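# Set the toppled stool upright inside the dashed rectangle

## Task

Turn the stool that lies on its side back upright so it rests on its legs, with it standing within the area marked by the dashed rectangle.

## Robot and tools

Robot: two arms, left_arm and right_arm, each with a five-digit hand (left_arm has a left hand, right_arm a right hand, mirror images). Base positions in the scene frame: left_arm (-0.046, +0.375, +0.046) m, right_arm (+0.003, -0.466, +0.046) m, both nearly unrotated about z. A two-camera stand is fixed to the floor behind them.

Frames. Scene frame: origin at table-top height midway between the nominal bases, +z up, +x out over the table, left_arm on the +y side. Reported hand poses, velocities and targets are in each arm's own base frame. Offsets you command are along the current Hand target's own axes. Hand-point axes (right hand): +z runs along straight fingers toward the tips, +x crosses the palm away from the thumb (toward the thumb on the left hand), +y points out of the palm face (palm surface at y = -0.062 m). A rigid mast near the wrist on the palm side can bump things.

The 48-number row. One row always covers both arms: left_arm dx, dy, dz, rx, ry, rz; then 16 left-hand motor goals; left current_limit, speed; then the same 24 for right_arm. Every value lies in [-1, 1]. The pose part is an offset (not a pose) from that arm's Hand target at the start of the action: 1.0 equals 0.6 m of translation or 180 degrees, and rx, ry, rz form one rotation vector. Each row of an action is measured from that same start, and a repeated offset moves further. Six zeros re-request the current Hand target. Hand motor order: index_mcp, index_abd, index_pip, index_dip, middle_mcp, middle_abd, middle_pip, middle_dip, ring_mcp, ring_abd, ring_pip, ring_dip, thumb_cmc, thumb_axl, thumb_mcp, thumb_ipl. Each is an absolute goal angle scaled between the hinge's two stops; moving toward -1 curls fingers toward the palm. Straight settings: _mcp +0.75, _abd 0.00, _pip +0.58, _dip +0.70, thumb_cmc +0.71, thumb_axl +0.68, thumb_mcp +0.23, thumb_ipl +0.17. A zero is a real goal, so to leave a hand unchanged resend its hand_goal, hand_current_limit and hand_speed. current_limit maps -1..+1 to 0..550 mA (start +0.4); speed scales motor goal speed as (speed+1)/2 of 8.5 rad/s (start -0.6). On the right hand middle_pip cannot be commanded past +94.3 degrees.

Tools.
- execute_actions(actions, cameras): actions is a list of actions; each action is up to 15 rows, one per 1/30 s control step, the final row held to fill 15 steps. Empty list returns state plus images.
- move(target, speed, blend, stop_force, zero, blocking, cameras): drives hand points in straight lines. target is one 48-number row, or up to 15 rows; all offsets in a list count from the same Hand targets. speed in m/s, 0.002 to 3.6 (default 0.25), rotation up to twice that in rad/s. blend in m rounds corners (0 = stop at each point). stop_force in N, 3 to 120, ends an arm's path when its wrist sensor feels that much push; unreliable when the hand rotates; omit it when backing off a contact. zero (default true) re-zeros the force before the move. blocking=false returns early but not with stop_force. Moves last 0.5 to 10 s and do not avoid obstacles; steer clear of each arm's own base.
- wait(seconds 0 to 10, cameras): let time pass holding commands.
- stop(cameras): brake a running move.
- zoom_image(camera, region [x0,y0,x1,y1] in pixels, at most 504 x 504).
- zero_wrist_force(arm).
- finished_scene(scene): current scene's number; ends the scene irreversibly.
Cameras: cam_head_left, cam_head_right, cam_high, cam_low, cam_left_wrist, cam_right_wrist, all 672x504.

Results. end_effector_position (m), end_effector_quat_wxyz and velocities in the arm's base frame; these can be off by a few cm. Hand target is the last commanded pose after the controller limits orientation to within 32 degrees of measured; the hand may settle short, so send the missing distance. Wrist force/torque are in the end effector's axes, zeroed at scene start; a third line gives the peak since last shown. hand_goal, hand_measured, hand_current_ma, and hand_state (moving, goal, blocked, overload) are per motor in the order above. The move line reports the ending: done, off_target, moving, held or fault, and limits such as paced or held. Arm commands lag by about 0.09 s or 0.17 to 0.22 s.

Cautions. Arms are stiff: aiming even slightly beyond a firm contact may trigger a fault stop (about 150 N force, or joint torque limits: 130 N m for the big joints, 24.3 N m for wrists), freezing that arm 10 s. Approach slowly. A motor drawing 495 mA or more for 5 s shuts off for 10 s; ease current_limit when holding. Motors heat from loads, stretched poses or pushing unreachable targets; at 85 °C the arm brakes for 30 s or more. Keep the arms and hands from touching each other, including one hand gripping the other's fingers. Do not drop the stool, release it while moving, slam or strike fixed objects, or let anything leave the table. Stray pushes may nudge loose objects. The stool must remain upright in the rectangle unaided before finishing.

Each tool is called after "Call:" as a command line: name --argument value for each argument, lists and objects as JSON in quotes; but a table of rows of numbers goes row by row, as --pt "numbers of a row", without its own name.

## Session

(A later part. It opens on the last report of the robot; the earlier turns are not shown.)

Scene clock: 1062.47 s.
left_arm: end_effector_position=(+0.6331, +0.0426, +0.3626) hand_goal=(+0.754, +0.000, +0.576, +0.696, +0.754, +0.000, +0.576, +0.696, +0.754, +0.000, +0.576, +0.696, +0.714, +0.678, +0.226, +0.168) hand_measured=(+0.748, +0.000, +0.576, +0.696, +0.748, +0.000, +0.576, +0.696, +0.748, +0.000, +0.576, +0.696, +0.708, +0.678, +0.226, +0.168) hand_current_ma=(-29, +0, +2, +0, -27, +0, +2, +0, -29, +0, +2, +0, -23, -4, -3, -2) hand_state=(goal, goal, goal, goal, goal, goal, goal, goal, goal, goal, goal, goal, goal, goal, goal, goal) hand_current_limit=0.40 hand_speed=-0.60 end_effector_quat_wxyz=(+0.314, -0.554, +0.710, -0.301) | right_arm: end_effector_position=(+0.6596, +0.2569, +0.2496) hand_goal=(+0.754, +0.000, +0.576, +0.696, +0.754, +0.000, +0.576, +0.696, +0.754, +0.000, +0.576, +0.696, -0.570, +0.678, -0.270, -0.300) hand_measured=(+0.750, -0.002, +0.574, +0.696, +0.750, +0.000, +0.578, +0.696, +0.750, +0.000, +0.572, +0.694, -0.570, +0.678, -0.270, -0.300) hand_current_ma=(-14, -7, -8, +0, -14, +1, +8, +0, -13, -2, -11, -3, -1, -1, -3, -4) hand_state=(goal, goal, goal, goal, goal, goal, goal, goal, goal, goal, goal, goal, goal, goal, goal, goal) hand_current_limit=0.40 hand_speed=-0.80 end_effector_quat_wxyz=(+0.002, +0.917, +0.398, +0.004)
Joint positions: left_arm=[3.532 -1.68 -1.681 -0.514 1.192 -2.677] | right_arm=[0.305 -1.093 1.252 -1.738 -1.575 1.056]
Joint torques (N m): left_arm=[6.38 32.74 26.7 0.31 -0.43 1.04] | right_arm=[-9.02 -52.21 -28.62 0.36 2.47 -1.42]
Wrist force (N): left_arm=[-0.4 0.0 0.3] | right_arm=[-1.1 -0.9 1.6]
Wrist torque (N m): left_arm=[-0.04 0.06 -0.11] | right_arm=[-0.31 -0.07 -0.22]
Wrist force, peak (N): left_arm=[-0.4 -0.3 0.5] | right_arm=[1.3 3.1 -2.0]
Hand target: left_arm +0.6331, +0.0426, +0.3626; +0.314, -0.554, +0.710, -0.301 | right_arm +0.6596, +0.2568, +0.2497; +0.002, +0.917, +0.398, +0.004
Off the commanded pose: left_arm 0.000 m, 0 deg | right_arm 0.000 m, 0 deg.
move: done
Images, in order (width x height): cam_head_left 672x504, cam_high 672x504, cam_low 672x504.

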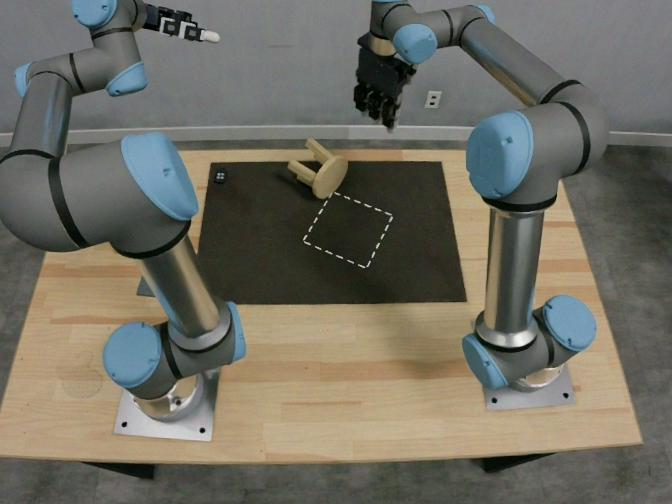

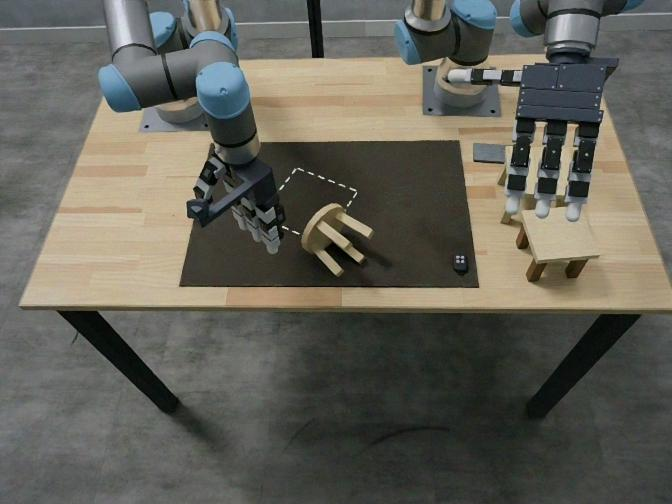

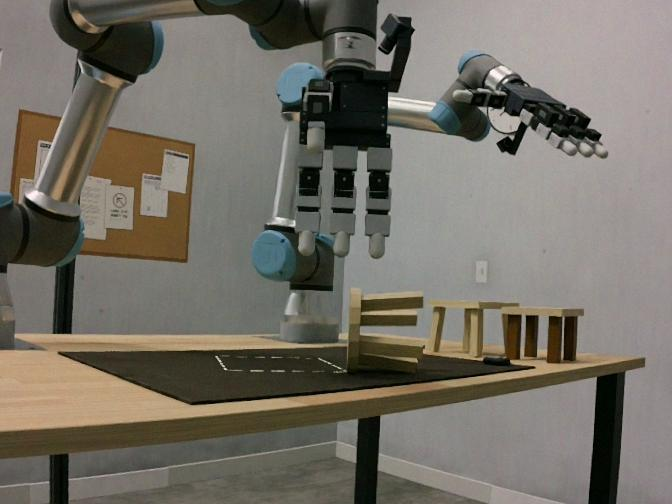

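Call:
move --target '[0,0,0,0,0,0,0.754,0,0.576,0.696,0.754,0,0.576,0.696,0.754,0,0.576,0.696,0.714,0.678,0.226,0.168,0.4,-0.6,0.1277,-0.2258,-0.0965,0.3489,0.3185,-0.3925,1.0,0,0.576,0.696,1.0,0,0.576,0.696,1.0,0,0.576,0.696,-0.571,0.678,-0.30,-0.319,0.4,-0.6]' --speed 0.25 --cameras '["all"]'

Scene clock: 1205.97 s.
left_arm: end_effector_position=(+0.6331, +0.0426, +0.3626) hand_goal=(+0.754, +0.000, +0.576, +0.696, +0.754, +0.000, +0.576, +0.696, +0.754, +0.000, +0.576, +0.696, +0.714, +0.678, +0.226, +0.168) hand_measured=(+0.748, +0.000, +0.576, +0.696, +0.748, +0.000, +0.576, +0.696, +0.748, +0.000, +0.576, +0.696, +0.708, +0.678, +0.226, +0.168) hand_current_ma=(-29, +0, +2, +0, -27, +0, +2, +0, -29, +0, +2, +0, -23, -4, -3, -2) hand_state=(goal, goal, goal, goal, goal, goal, goal, goal, goal, goal, goal, goal, goal, goal, goal, goal) hand_current_limit=0.40 hand_speed=-0.60 end_effector_quat_wxyz=(+0.314, -0.554, +0.710, -0.301) | right_arm: end_effector_position=(+0.6123, +0.4054, +0.3070) hand_goal=(+1.000, +0.000, +0.576, +0.696, +1.000, +0.000, +0.576, +0.696, +1.000, +0.000, +0.576, +0.696, -0.570, +0.678, -0.300, -0.318) hand_measured=(+0.994, +0.002, +0.574, +0.696, +0.994, +0.002, +0.578, +0.696, +0.996, +0.002, +0.572, +0.694, -0.566, +0.680, -0.300, -0.316) hand_current_ma=(-22, +3, -8, +0, -19, +4, +4, +0, -18, +3, -10, -3, +13, +5, +0, +9) hand_state=(goal, goal, goal, goal, goal, goal, goal, goal, goal, goal, goal, goal, goal, goal, goal, goal) hand_current_limit=0.40 hand_speed=-0.60 end_effector_quat_wxyz=(-0.595, +0.313, +0.712, +0.206)
Joint positions: left_arm=[3.532 -1.68 -1.681 -0.514 1.192 -2.677] | right_arm=[0.087 -0.757 0.695 -0.245 -0.761 -1.264]
Joint torques (N m): left_arm=[5.63 33.13 27.8 0.44 -0.41 0.99] | right_arm=[10.55 -46.5 -25.09 3.62 -1.86 -1.48]
Wrist force (N): left_arm=[-0.2 -0.2 0.3] | right_arm=[-0.4 -2.2 1.4]
Wrist torque (N m): left_arm=[-0.06 0.03 -0.09] | right_arm=[-0.46 0.21 -0.32]
Wrist force, peak (N): left_arm=[-0.2 -0.2 0.7] | right_arm=[-1.7 -2.4 1.0]
Hand target: left_arm +0.6331, +0.0426, +0.3626; +0.314, -0.554, +0.710, -0.301 | right_arm +0.6124, +0.4054, +0.3070; -0.595, +0.313, +0.712, +0.206
Off the commanded pose: left_arm 0.000 m, 0 deg | right_arm 0.000 m, 0 deg.
move: done

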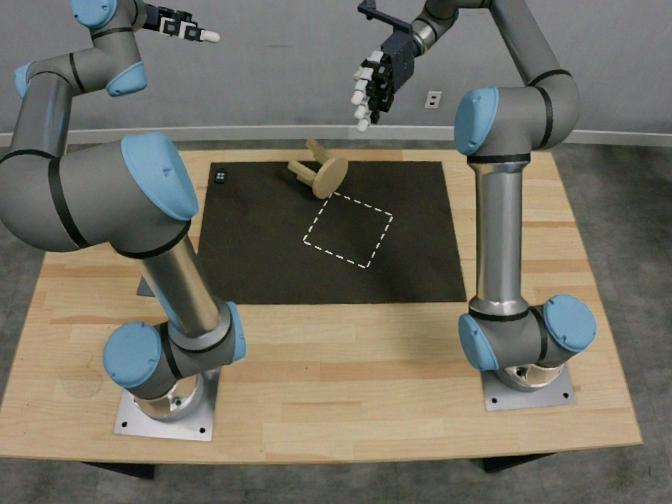

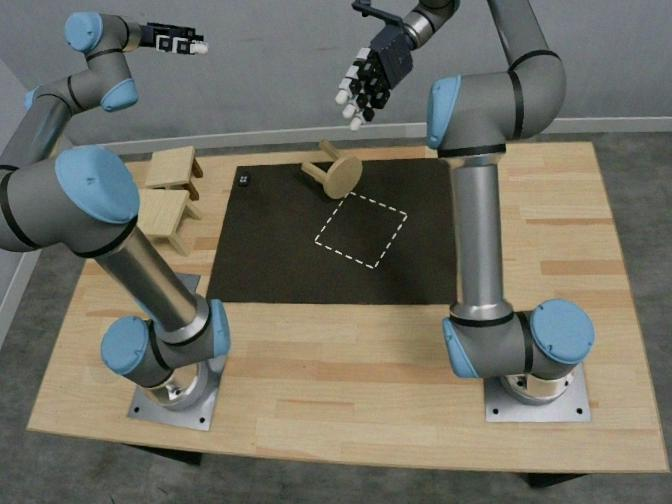

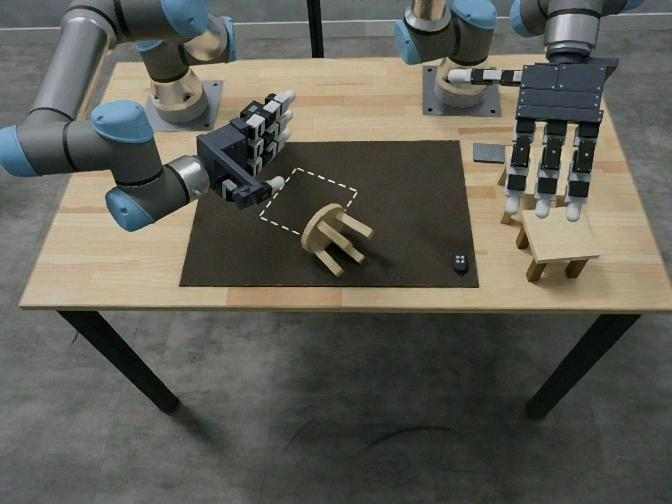

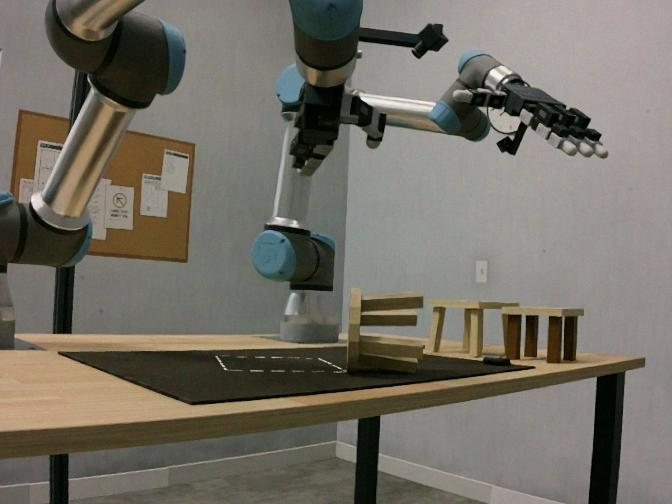

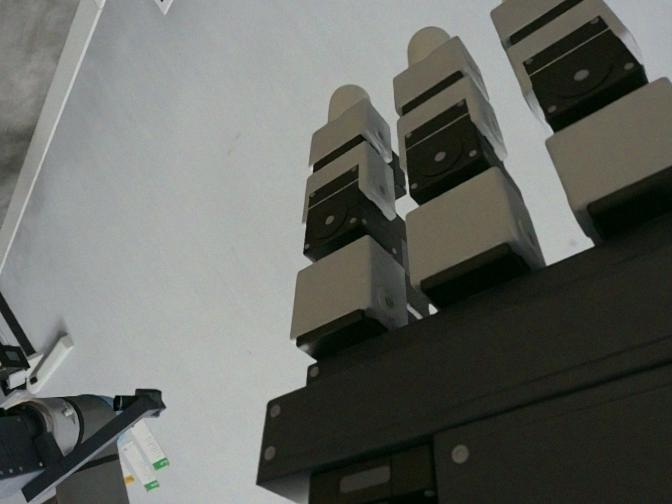

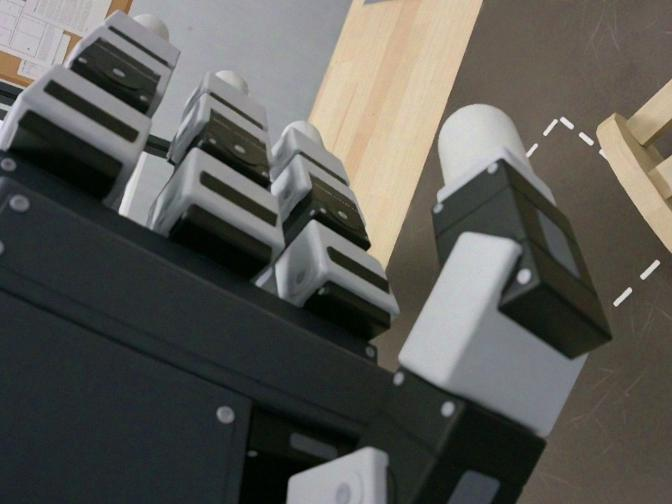

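Call:
move --target '[0,0,0,0,0,0,0.754,0,0.576,0.696,0.754,0,0.576,0.696,0.754,0,0.576,0.696,0.714,0.678,0.226,0.168,0.4,-0.6,-0.325,0.0262,0.0691,0,0,0,1.0,0,0.576,0.696,1.0,0,0.576,0.696,1.0,0,0.576,0.696,-0.571,0.678,-0.30,-0.319,0.4,-0.6]' --speed 0.15 --cameras '["cam_high","cam_low","cam_head_left","cam_right_wrist"]'

Call:
zoom_image --camera "cam_high" --region '[220, 140, 420, 300]'

Call:
zoom_image --camera "cam_head_left" --region '[270, 60, 430, 220]'

Scene clock: 1217.97 s.
left_arm: end_effector_position=(+0.6331, +0.0426, +0.3626) hand_goal=(+0.754, +0.000, +0.576, +0.696, +0.754, +0.000, +0.576, +0.696, +0.754, +0.000, +0.576, +0.696, +0.714, +0.678, +0.226, +0.168) hand_measured=(+0.748, +0.000, +0.576, +0.696, +0.748, +0.000, +0.576, +0.696, +0.748, +0.000, +0.576, +0.696, +0.708, +0.678, +0.226, +0.168) hand_current_ma=(-29, +0, +2, +0, -27, +0, +2, +0, -29, +0, +2, +0, -23, -4, -3, -2) hand_state=(goal, goal, goal, goal, goal, goal, goal, goal, goal, goal, goal, goal, goal, goal, goal, goal) hand_current_limit=0.40 hand_speed=-0.60 end_effector_quat_wxyz=(+0.314, -0.554, +0.710, -0.301) | right_arm: end_effector_position=(+0.6124, +0.4051, +0.1071) hand_goal=(+1.000, +0.000, +0.576, +0.696, +1.000, +0.000, +0.576, +0.696, +1.000, +0.000, +0.576, +0.696, -0.570, +0.678, -0.300, -0.318) hand_measured=(+0.994, +0.002, +0.574, +0.696, +0.996, +0.002, +0.578, +0.696, +0.996, +0.002, +0.572, +0.694, -0.566, +0.680, -0.300, -0.316) hand_current_ma=(-21, +4, -8, +0, -18, +5, +4, +0, -17, +4, -10, -3, +15, +6, +0, +8) hand_state=(goal, goal, goal, goal, goal, goal, goal, goal, goal, goal, goal, goal, goal, goal, goal, goal) hand_current_limit=0.40 hand_speed=-0.60 end_effector_quat_wxyz=(-0.595, +0.313, +0.712, +0.206)
Joint positions: left_arm=[3.532 -1.68 -1.681 -0.514 1.192 -2.677] | right_arm=[0.086 -0.66 1.037 -0.683 -0.761 -1.265]
Joint torques (N m): left_arm=[5.75 32.78 27.22 0.21 -0.36 0.93] | right_arm=[3.88 -47.02 -10.14 -2.19 3.05 1.52]
Wrist force (N): left_arm=[-0.4 -0.1 0.4] | right_arm=[-0.7 -2.3 1.0]
Wrist torque (N m): left_arm=[-0.06 0.06 -0.11] | right_arm=[-0.39 0.26 -0.49]
Wrist force, peak (N): left_arm=[-0.4 -0.5 0.4] | right_arm=[-0.8 -2.6 1.2]
Hand target: left_arm +0.6331, +0.0426, +0.3626; +0.314, -0.554, +0.710, -0.301 | right_arm +0.6124, +0.4052, +0.1070; -0.595, +0.313, +0.712, +0.206
Off the commanded pose: left_arm 0.000 m, 0 deg | right_arm 0.000 m, 0 deg.
move: done
Images, in order (width x height): cam_head_left 672x504, cam_high 672x504, cam_low 672x504, cam_right_wrist 672x504.

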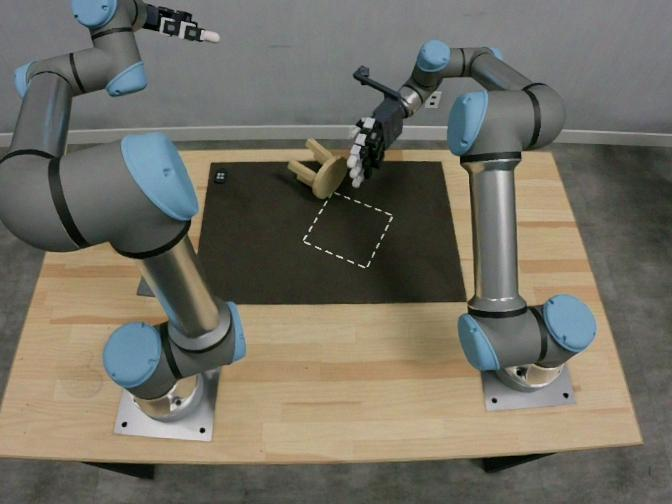

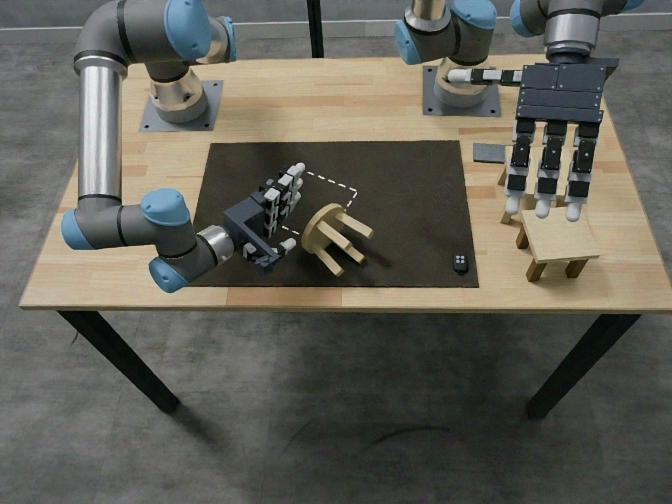

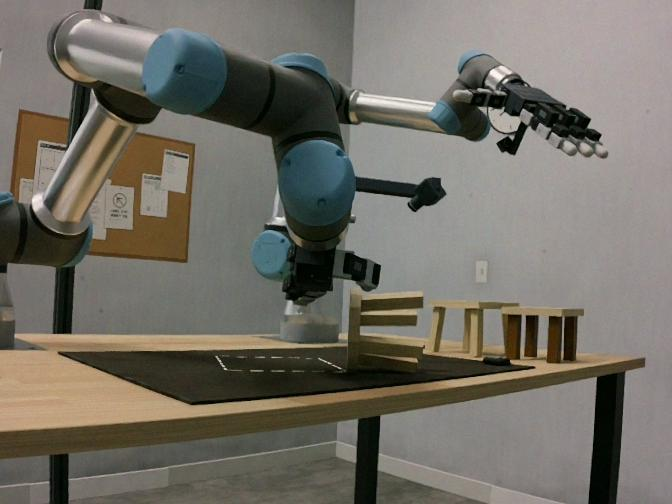

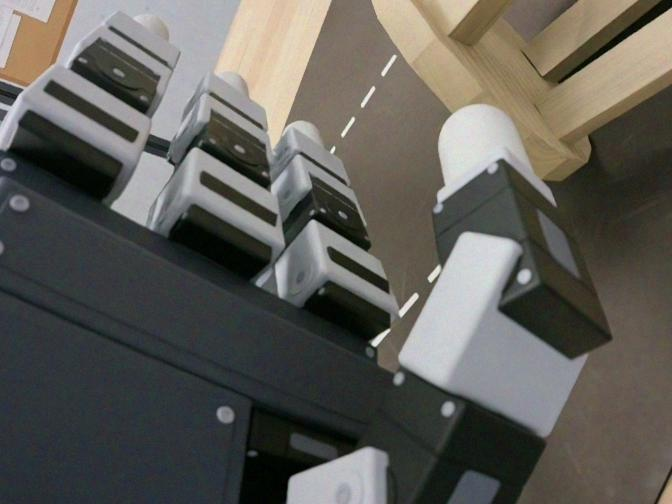

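Scaled by 2.520 from the camera's 672x504 image, which has a finer 960x720 frame.

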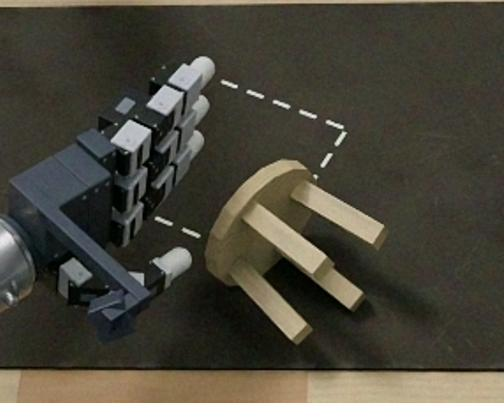

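Scaled by 3.150 from the camera's 672x504 image, which has a finer 960x720 frame.

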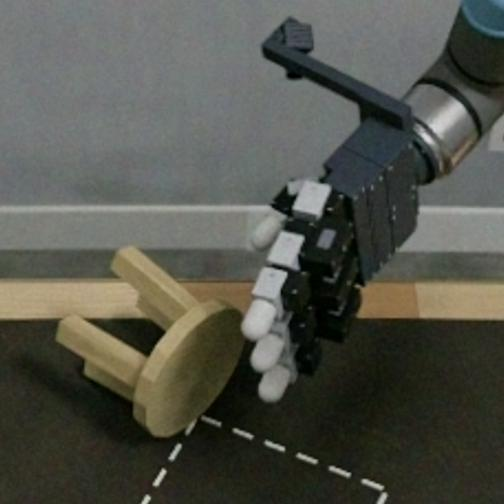

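Call:
move --pt "0 0 0 0 0 0 0.754 0 0.576 0.696 0.754 0 0.576 0.696 0.754 0 0.576 0.696 0.714 0.678 0.226 0.168 0.4 -0.6 -0.0809 0.0065 0.0172 0 0 0 1.0 0 0.576 0.696 1.0 0 0.576 0.696 1.0 0 0.576 0.696 -0.571 0.678 -0.30 -0.319 0.4 -0.6" --pt "0 0 0 0 0 0 0.754 0 0.576 0.696 0.754 0 0.576 0.696 0.754 0 0.576 0.696 0.714 0.678 0.226 0.168 0.4 -0.6 -0.0809 0.0482 0.0172 0 0 0 1.0 0 0.576 0.696 1.0 0 0.576 0.696 1.0 0 0.576 0.696 -0.571 0.678 -0.30 -0.319 0.4 -0.6" --speed 0.06 --stop_force 6 --cameras '["cam_high","cam_low","cam_head_left","cam_right_wrist"]'

Call:
zoom_image --camera "cam_high" --region '[240, 160, 400, 300]'

Call:
zoom_image --camera "cam_head_left" --region '[270, 80, 410, 220]'

Call:
zoom_image --camera "cam_low" --region '[270, 230, 430, 390]'

Scene clock: 1231.70 s.
left_arm: end_effector_position=(+0.6331, +0.0426, +0.3626) hand_goal=(+0.754, +0.000, +0.576, +0.696, +0.754, +0.000, +0.576, +0.696, +0.754, +0.000, +0.576, +0.696, +0.714, +0.678, +0.226, +0.168) hand_measured=(+0.748, +0.000, +0.576, +0.696, +0.748, +0.000, +0.576, +0.696, +0.748, +0.000, +0.576, +0.696, +0.708, +0.678, +0.226, +0.168) hand_current_ma=(-29, +0, +2, +0, -27, +0, +2, +0, -29, +0, +2, +0, -23, -4, -3, -2) hand_state=(goal, goal, goal, goal, goal, goal, goal, goal, goal, goal, goal, goal, goal, goal, goal, goal) hand_current_limit=0.40 hand_speed=-0.60 end_effector_quat_wxyz=(+0.314, -0.554, +0.710, -0.301) | right_arm: end_effector_position=(+0.6297, +0.4232, +0.0553) hand_goal=(+1.000, +0.000, +0.576, +0.696, +1.000, +0.000, +0.576, +0.696, +1.000, +0.000, +0.576, +0.696, -0.570, +0.678, -0.300, -0.318) hand_measured=(+0.994, +0.002, +0.574, +0.696, +0.996, +0.002, +0.578, +0.696, +0.996, +0.002, +0.572, +0.694, -0.566, +0.680, -0.300, -0.316) hand_current_ma=(-19, +4, -8, +0, -16, +5, +4, +0, -16, +4, -10, -3, +15, +6, +0, +8) hand_state=(goal, goal, goal, goal, goal, goal, goal, goal, goal, goal, goal, goal, goal, goal, goal, goal) hand_current_limit=0.40 hand_speed=-0.60 end_effector_quat_wxyz=(-0.595, +0.313, +0.712, +0.206)
Joint positions: left_arm=[3.532 -1.68 -1.681 -0.514 1.192 -2.677] | right_arm=[0.108 -0.549 0.963 -0.727 -0.74 -1.255]
Joint torques (N m): left_arm=[5.85 32.43 27.54 0.37 -0.22 1.16] | right_arm=[10.92 -49.85 -24.32 3.5 2.95 -0.91]
Wrist force (N): left_arm=[-0.4 -0.2 0.2] | right_arm=[-0.7 -2.5 0.8]
Wrist torque (N m): left_arm=[-0.05 0.06 -0.11] | right_arm=[-0.40 0.28 -0.48]
Wrist force, peak (N): left_arm=[-0.5 -0.3 0.5] | right_arm=[-1.4 -2.7 1.1]
Hand target: left_arm +0.6331, +0.0426, +0.3626; +0.314, -0.554, +0.710, -0.301 | right_arm +0.6297, +0.4232, +0.0553; -0.595, +0.313, +0.712, +0.206
Off the commanded pose: left_arm 0.000 m, 0 deg | right_arm 0.000 m, 0 deg.
move: done
Images, in order (width x height): cam_head_left 672x504, cam_high 672x504, cam_low 672x504, cam_right_wrist 672x504.

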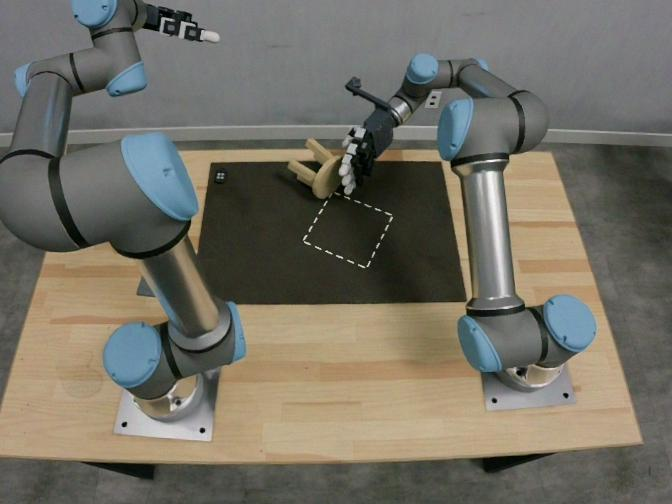

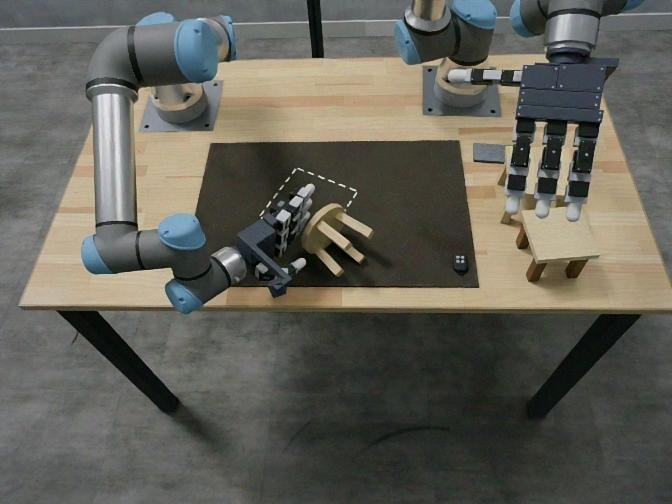

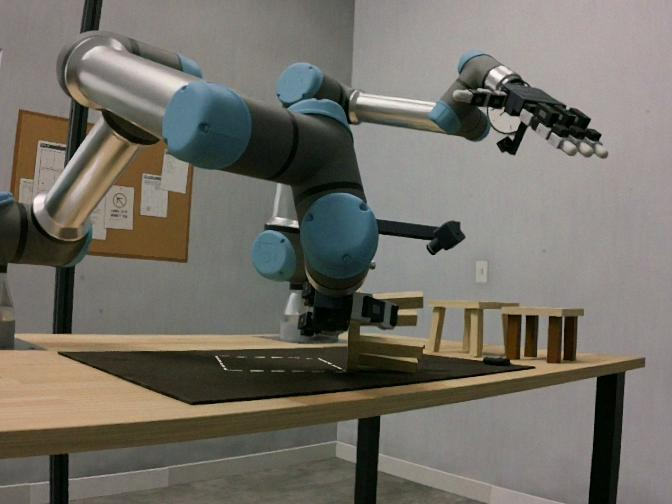

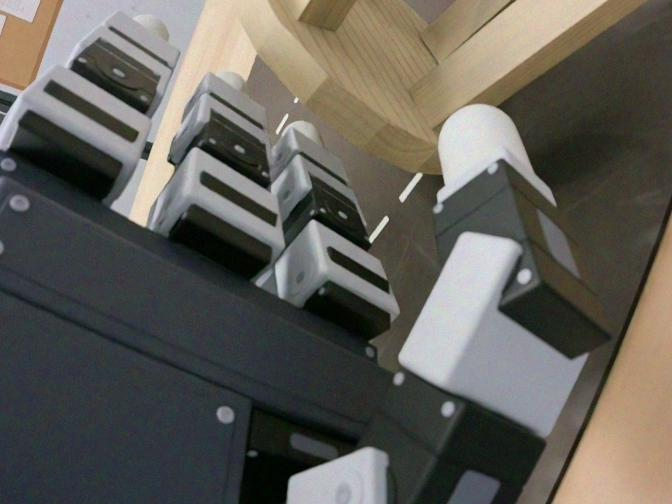

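Scaled by 3.150 from the camera's 672x504 image, which has a finer 960x720 frame.

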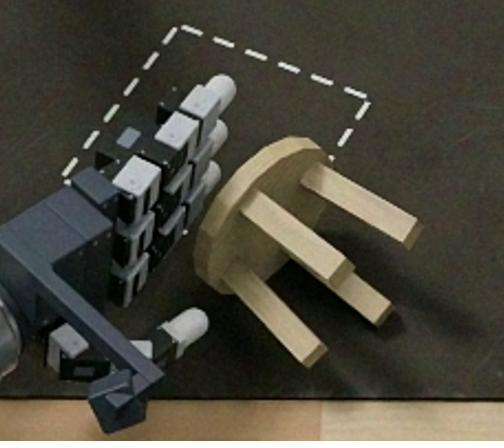

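Scaled by 3.600 from the camera's 672x504 image, which has a finer 960x720 frame.

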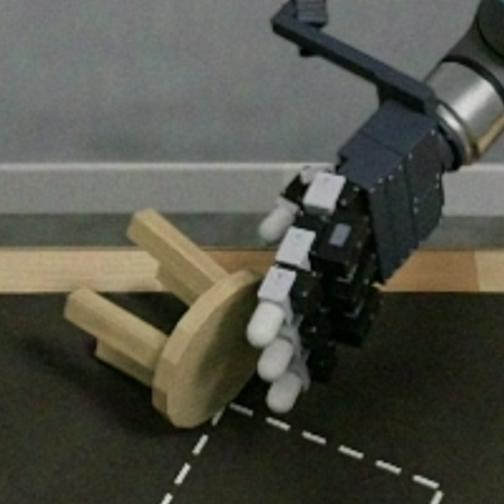

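Scaled by 3.150 from the camera's 672x504 image, which has a finer 960x720 frame.

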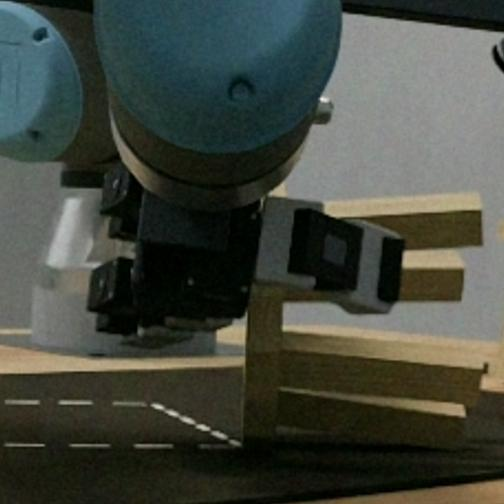

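Call:
move --pt "0 0 0 0 0 0 0.754 0 0.576 0.696 0.754 0 0.576 0.696 0.754 0 0.576 0.696 0.714 0.678 0.226 0.168 0.4 -0.6 0 -0.005 0.03 0 0 0 1.0 0 0.576 0.696 1.0 0 0.576 0.696 1.0 0 0.576 0.696 -0.571 0.678 -0.30 -0.319 0.4 -0.6" --pt "0 0 0 0 0 0 0.754 0 0.576 0.696 0.754 0 0.576 0.696 0.754 0 0.576 0.696 0.714 0.678 0.226 0.168 0.4 -0.6 0 -0.005 0.09 0 0 0 1.0 0 0.576 0.696 1.0 0 0.576 0.696 1.0 0 0.576 0.696 -0.571 0.678 -0.30 -0.319 0.4 -0.6" --speed 0.04 --stop_force 4 --cameras '["cam_high","cam_low","cam_right_wrist"]'

Call:
zoom_image --camera "cam_high" --region '[260, 180, 380, 300]'

Call:
zoom_image --camera "cam_low" --region '[290, 250, 430, 390]'

Scene clock: 1283.70 s.
left_arm: end_effector_position=(+0.6331, +0.0426, +0.3626) hand_goal=(+0.754, +0.000, +0.576, +0.696, +0.754, +0.000, +0.576, +0.696, +0.754, +0.000, +0.576, +0.696, +0.714, +0.678, +0.226, +0.168) hand_measured=(+0.748, +0.000, +0.576, +0.696, +0.748, +0.000, +0.576, +0.696, +0.748, +0.000, +0.576, +0.696, +0.708, +0.678, +0.226, +0.168) hand_current_ma=(-29, +0, +2, +0, -27, +0, +2, +0, -29, +0, +2, +0, -23, -4, -3, -2) hand_state=(goal, goal, goal, goal, goal, goal, goal, goal, goal, goal, goal, goal, goal, goal, goal, goal) hand_current_limit=0.40 hand_speed=-0.60 end_effector_quat_wxyz=(+0.314, -0.554, +0.710, -0.301) | right_arm: end_effector_position=(+0.5888, +0.4569, +0.0443) hand_goal=(+1.000, +0.000, +0.576, +0.696, +1.000, +0.000, +0.576, +0.696, +1.000, +0.000, +0.576, +0.696, -0.570, +0.678, -0.300, -0.318) hand_measured=(+0.994, +0.002, +0.574, +0.696, +0.996, +0.002, +0.578, +0.696, +0.996, +0.002, +0.572, +0.694, -0.566, +0.680, -0.300, -0.316) hand_current_ma=(-19, +4, -8, +0, -16, +5, +4, +0, -16, +4, -10, -3, +15, +6, +0, +8) hand_state=(goal, goal, goal, goal, goal, goal, goal, goal, goal, goal, goal, goal, goal, goal, goal, goal) hand_current_limit=0.40 hand_speed=-0.60 end_effector_quat_wxyz=(-0.595, +0.313, +0.712, +0.206)
Joint positions: left_arm=[3.532 -1.68 -1.681 -0.514 1.192 -2.677] | right_arm=[0.161 -0.61 1.118 -0.841 -0.69 -1.229]
Joint torques (N m): left_arm=[5.94 33.09 27.06 0.37 -0.39 0.87] | right_arm=[10.71 -62.44 -8.75 -2.28 3.06 1.61]
Wrist force (N): left_arm=[0.0 -0.4 0.3] | right_arm=[-0.4 -2.9 0.7]
Wrist torque (N m): left_arm=[-0.09 0.00 -0.06] | right_arm=[-0.44 0.25 -0.44]
Wrist force, peak (N): left_arm=[-0.4 -0.2 0.6] | right_arm=[-1.1 -2.9 1.0]
Hand target: left_arm +0.6331, +0.0426, +0.3626; +0.314, -0.554, +0.710, -0.301 | right_arm +0.5888, +0.4569, +0.0443; -0.595, +0.313, +0.712, +0.206
Off the commanded pose: left_arm 0.000 m, 0 deg | right_arm 0.000 m, 0 deg.
move: done
Images, in order (width x height): cam_high 672x504, cam_low 672x504, cam_right_wrist 672x504.

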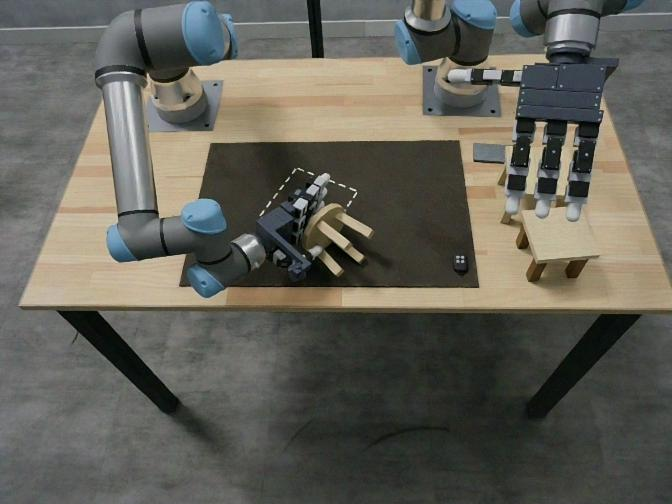

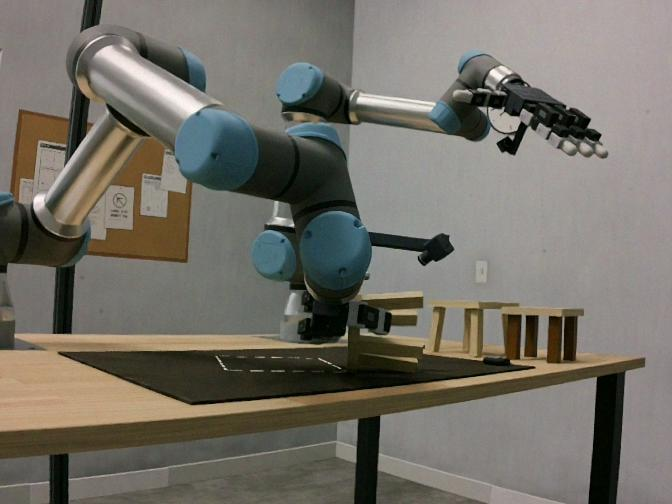

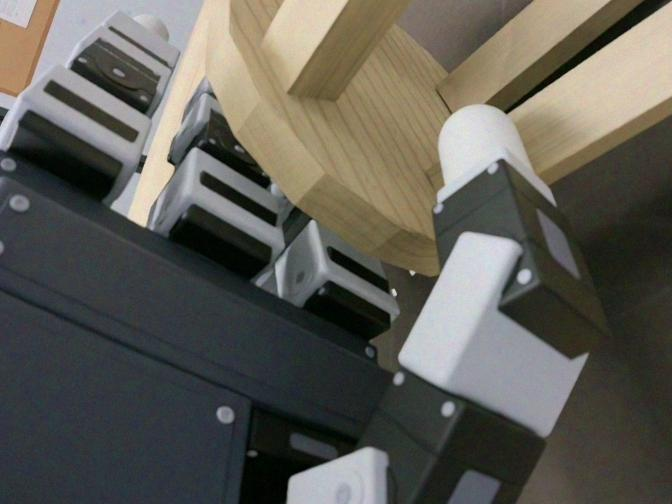

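Scaled by 4.200 from the camera's 672x504 image, which has a finer 960x720 frame.

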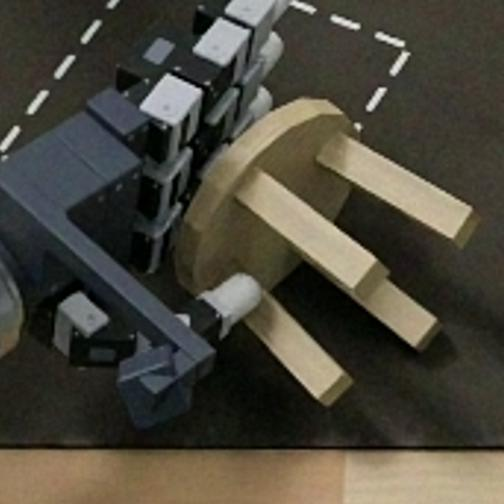

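Scaled by 3.600 from the camera's 672x504 image, which has a finer 960x720 frame.

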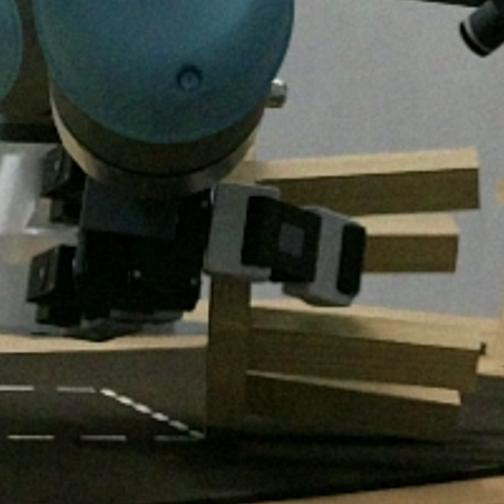

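Call:
move --target '[0,0,0,0,0,0,0.754,0,0.576,0.696,0.754,0,0.576,0.696,0.754,0,0.576,0.696,0.714,0.678,0.226,0.168,0.4,-0.6,0,0,0.0767,0,0,0,1.0,0,0.576,0.696,1.0,0,0.576,0.696,1.0,0,0.576,0.696,-0.571,0.678,-0.30,-0.319,0.4,-0.6]' --speed 0.04 --stop_force 4 --cameras '["cam_high","cam_low","cam_right_wrist"]'

Call:
zoom_image --camera "cam_high" --region '[260, 180, 380, 300]'

Call:
zoom_image --camera "cam_low" --region '[290, 250, 430, 390]'

Scene clock: 1290.20 s.
left_arm: end_effector_position=(+0.6331, +0.0426, +0.3626) hand_goal=(+0.754, +0.000, +0.576, +0.696, +0.754, +0.000, +0.576, +0.696, +0.754, +0.000, +0.576, +0.696, +0.714, +0.678, +0.226, +0.168) hand_measured=(+0.748, +0.000, +0.576, +0.696, +0.748, +0.000, +0.576, +0.696, +0.748, +0.000, +0.576, +0.696, +0.708, +0.678, +0.226, +0.168) hand_current_ma=(-29, +0, +2, +0, -27, +0, +2, +0, -29, +0, +2, +0, -23, -4, -3, -2) hand_state=(goal, goal, goal, goal, goal, goal, goal, goal, goal, goal, goal, goal, goal, goal, goal, goal) hand_current_limit=0.40 hand_speed=-0.60 end_effector_quat_wxyz=(+0.314, -0.554, +0.710, -0.301) | right_arm: end_effector_position=(+0.5558, +0.4875, +0.0347) hand_goal=(+1.000, +0.000, +0.576, +0.696, +1.000, +0.000, +0.576, +0.696, +1.000, +0.000, +0.576, +0.696, -0.570, +0.678, -0.300, -0.318) hand_measured=(+0.994, +0.002, +0.574, +0.696, +0.996, +0.002, +0.578, +0.696, +0.996, +0.002, +0.572, +0.694, -0.566, +0.678, -0.298, -0.316) hand_current_ma=(-19, +4, -8, +0, -16, +5, +4, +0, -16, +4, -10, -3, +11, +3, +7, +7) hand_state=(goal, goal, goal, goal, goal, goal, goal, goal, goal, goal, goal, goal, goal, goal, goal, goal) hand_current_limit=0.40 hand_speed=-0.60 end_effector_quat_wxyz=(-0.595, +0.313, +0.712, +0.206)
Joint positions: left_arm=[3.532 -1.68 -1.681 -0.514 1.192 -2.677] | right_arm=[0.212 -0.645 1.219 -0.929 -0.642 -1.202]
Joint torques (N m): left_arm=[5.55 32.31 27.2 0.42 -0.18 0.98] | right_arm=[11.16 -61.42 -8.31 -2.6 3.03 1.47]
Wrist force (N): left_arm=[-0.1 -0.2 0.6] | right_arm=[-0.7 -2.3 1.1]
Wrist torque (N m): left_arm=[-0.09 0.03 -0.08] | right_arm=[-0.43 0.26 -0.49]
Wrist force, peak (N): left_arm=[-0.5 -0.4 0.4] | right_arm=[-0.8 -3.0 0.9]
Hand target: left_arm +0.6331, +0.0426, +0.3626; +0.314, -0.554, +0.710, -0.301 | right_arm +0.5558, +0.4875, +0.0347; -0.595, +0.313, +0.712, +0.206
Off the commanded pose: left_arm 0.000 m, 0 deg | right_arm 0.000 m, 0 deg.
move: done
Images, in order (width x height): cam_high 672x504, cam_low 672x504, cam_right_wrist 672x504.

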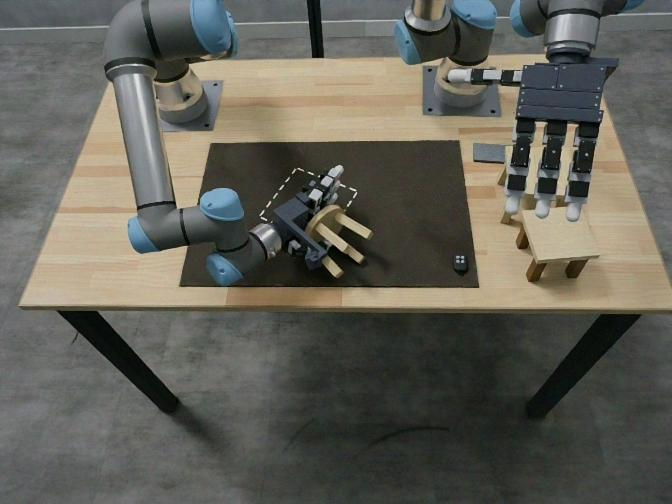

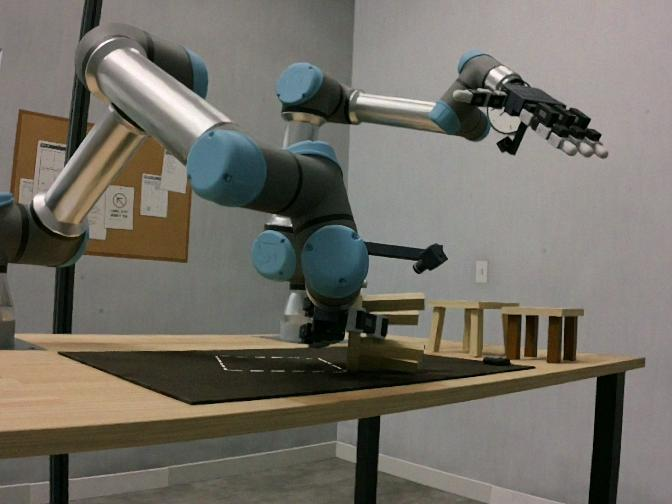

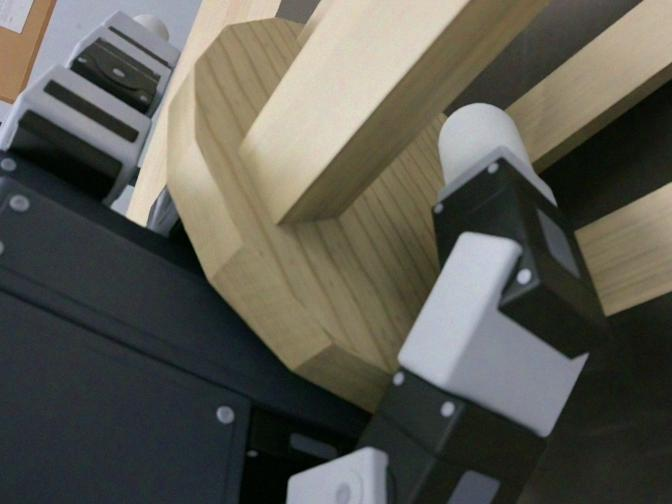

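Scaled by 4.200 from the camera's 672x504 image, which has a finer 960x720 frame.

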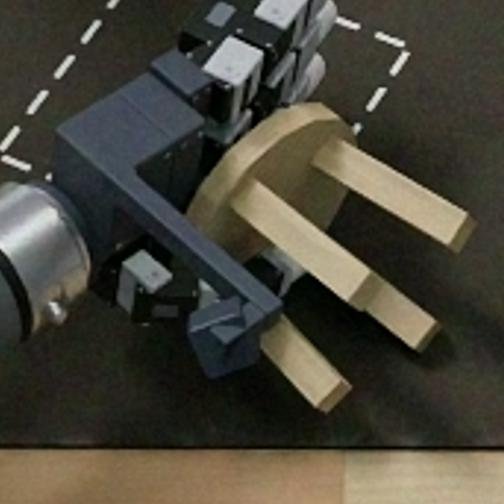

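Scaled by 3.600 from the camera's 672x504 image, which has a finer 960x720 frame.

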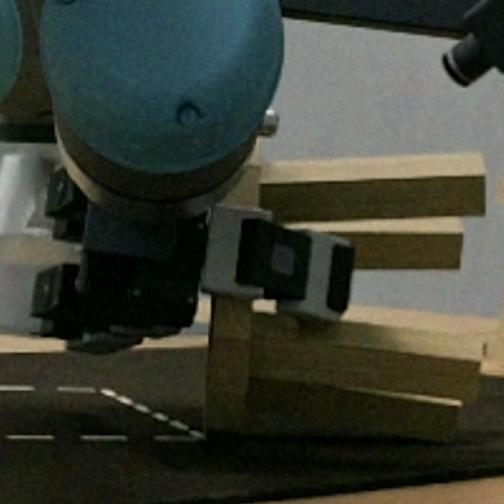

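Call:
move --target '[0,0,0,0,0,0,0.754,0,0.576,0.696,0.754,0,0.576,0.696,0.754,0,0.576,0.696,0.714,0.678,0.226,0.168,0.4,-0.6,0,0,0,0,0,0,0.74,0,0.576,0.696,0.74,0,0.576,0.696,0.74,0,0.576,0.696,-0.571,0.678,-0.50,-0.40,0.4,-0.85]' --cameras '["cam_high","cam_low","cam_right_wrist"]'

Call:
zoom_image --camera "cam_high" --region '[260, 180, 380, 300]'

Call:
zoom_image --camera "cam_low" --region '[290, 250, 430, 390]'

Scene clock: 1305.17 s.
left_arm: end_effector_position=(+0.6331, +0.0426, +0.3626) hand_goal=(+0.754, +0.000, +0.576, +0.696, +0.754, +0.000, +0.576, +0.696, +0.754, +0.000, +0.576, +0.696, +0.714, +0.678, +0.226, +0.168) hand_measured=(+0.748, +0.000, +0.576, +0.696, +0.748, +0.000, +0.576, +0.696, +0.748, +0.000, +0.576, +0.696, +0.708, +0.678, +0.226, +0.168) hand_current_ma=(-29, +0, +2, +0, -27, +0, +2, +0, -29, +0, +2, +0, -23, -4, -3, -2) hand_state=(goal, goal, goal, goal, goal, goal, goal, goal, goal, goal, goal, goal, goal, goal, goal, goal) hand_current_limit=0.40 hand_speed=-0.60 end_effector_quat_wxyz=(+0.314, -0.554, +0.710, -0.301) | right_arm: end_effector_position=(+0.5558, +0.4875, +0.0347) hand_goal=(+0.740, +0.000, +0.576, +0.696, +0.740, +0.000, +0.576, +0.696, +0.740, +0.000, +0.576, +0.696, -0.570, +0.678, -0.500, -0.400) hand_measured=(+0.742, +0.002, +0.574, +0.696, +0.752, +0.002, +0.578, +0.696, +0.742, +0.002, +0.572, +0.694, -0.570, +0.680, -0.424, -0.384) hand_current_ma=(+5, +4, -8, +0, +45, +5, +4, +0, +4, +4, -10, -3, +2, +12, +385, +81) hand_state=(goal, goal, goal, goal, goal, goal, goal, goal, goal, goal, goal, goal, goal, goal, blocked, goal) hand_current_limit=0.40 hand_speed=-0.85 end_effector_quat_wxyz=(-0.595, +0.313, +0.712, +0.206)
Joint positions: left_arm=[3.532 -1.68 -1.681 -0.514 1.192 -2.677] | right_arm=[0.212 -0.645 1.219 -0.929 -0.642 -1.202]
Joint torques (N m): left_arm=[6.48 32.15 26.64 0.27 -0.06 0.84] | right_arm=[9.93 -59.15 -8.51 -1.2 1.65 1.53]
Wrist force (N): left_arm=[-0.5 -0.2 0.0] | right_arm=[-0.6 -0.2 1.0]
Wrist torque (N m): left_arm=[-0.05 0.07 -0.11] | right_arm=[-0.35 0.28 -0.51]
Wrist force, peak (N): left_arm=[-0.3 -0.4 0.5] | right_arm=[-0.8 -2.7 1.1]
Hand target: left_arm +0.6331, +0.0426, +0.3626; +0.314, -0.554, +0.710, -0.301 | right_arm +0.5558, +0.4875, +0.0347; -0.595, +0.313, +0.712, +0.206
Off the commanded pose: left_arm 0.000 m, 0 deg | right_arm 0.000 m, 0 deg.
move: done
Images, in order (width x height): cam_high 672x504, cam_low 672x504, cam_right_wrist 672x504.

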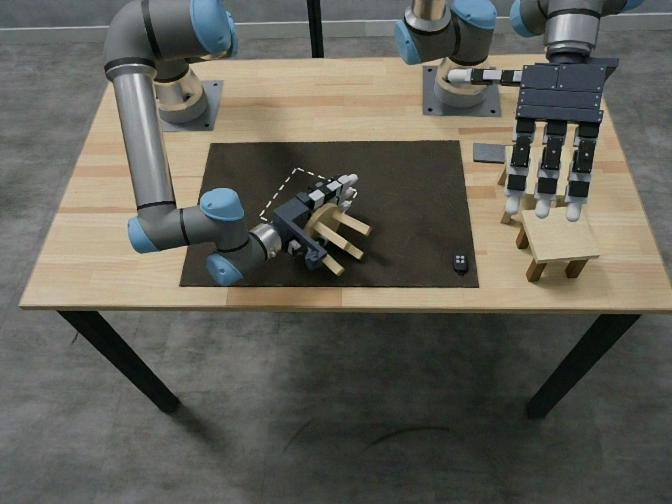

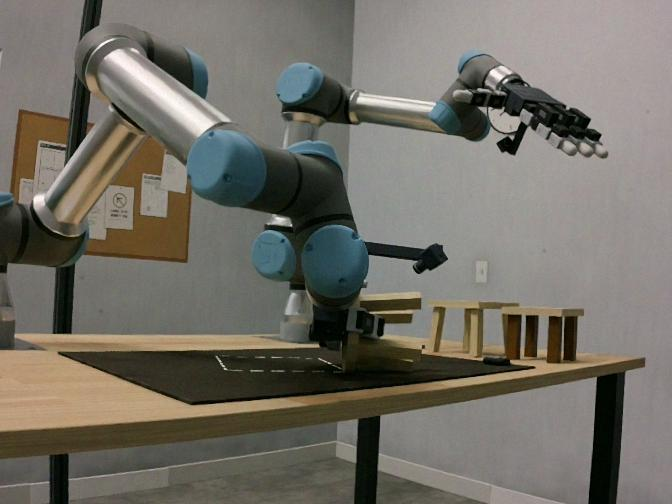

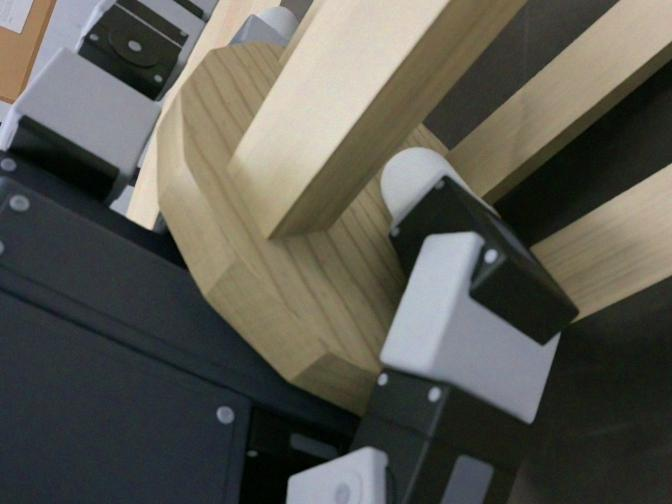

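Scaled by 4.200 from the camera's 672x504 image, which has a finer 960x720 frame.

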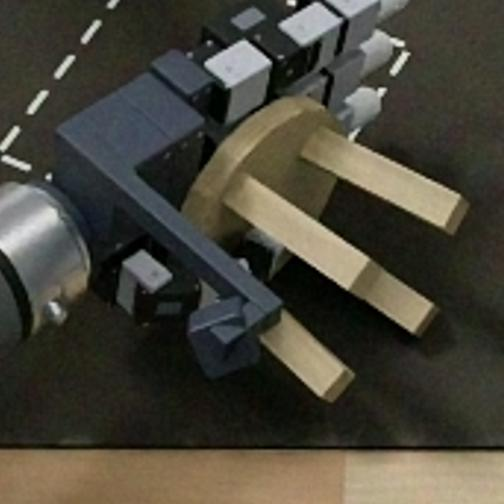

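Scaled by 3.600 from the camera's 672x504 image, which has a finer 960x720 frame.

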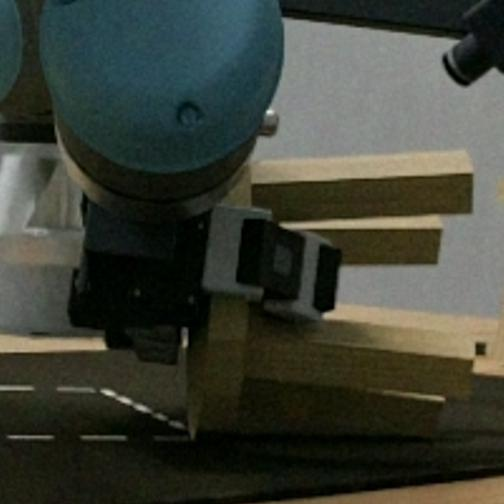

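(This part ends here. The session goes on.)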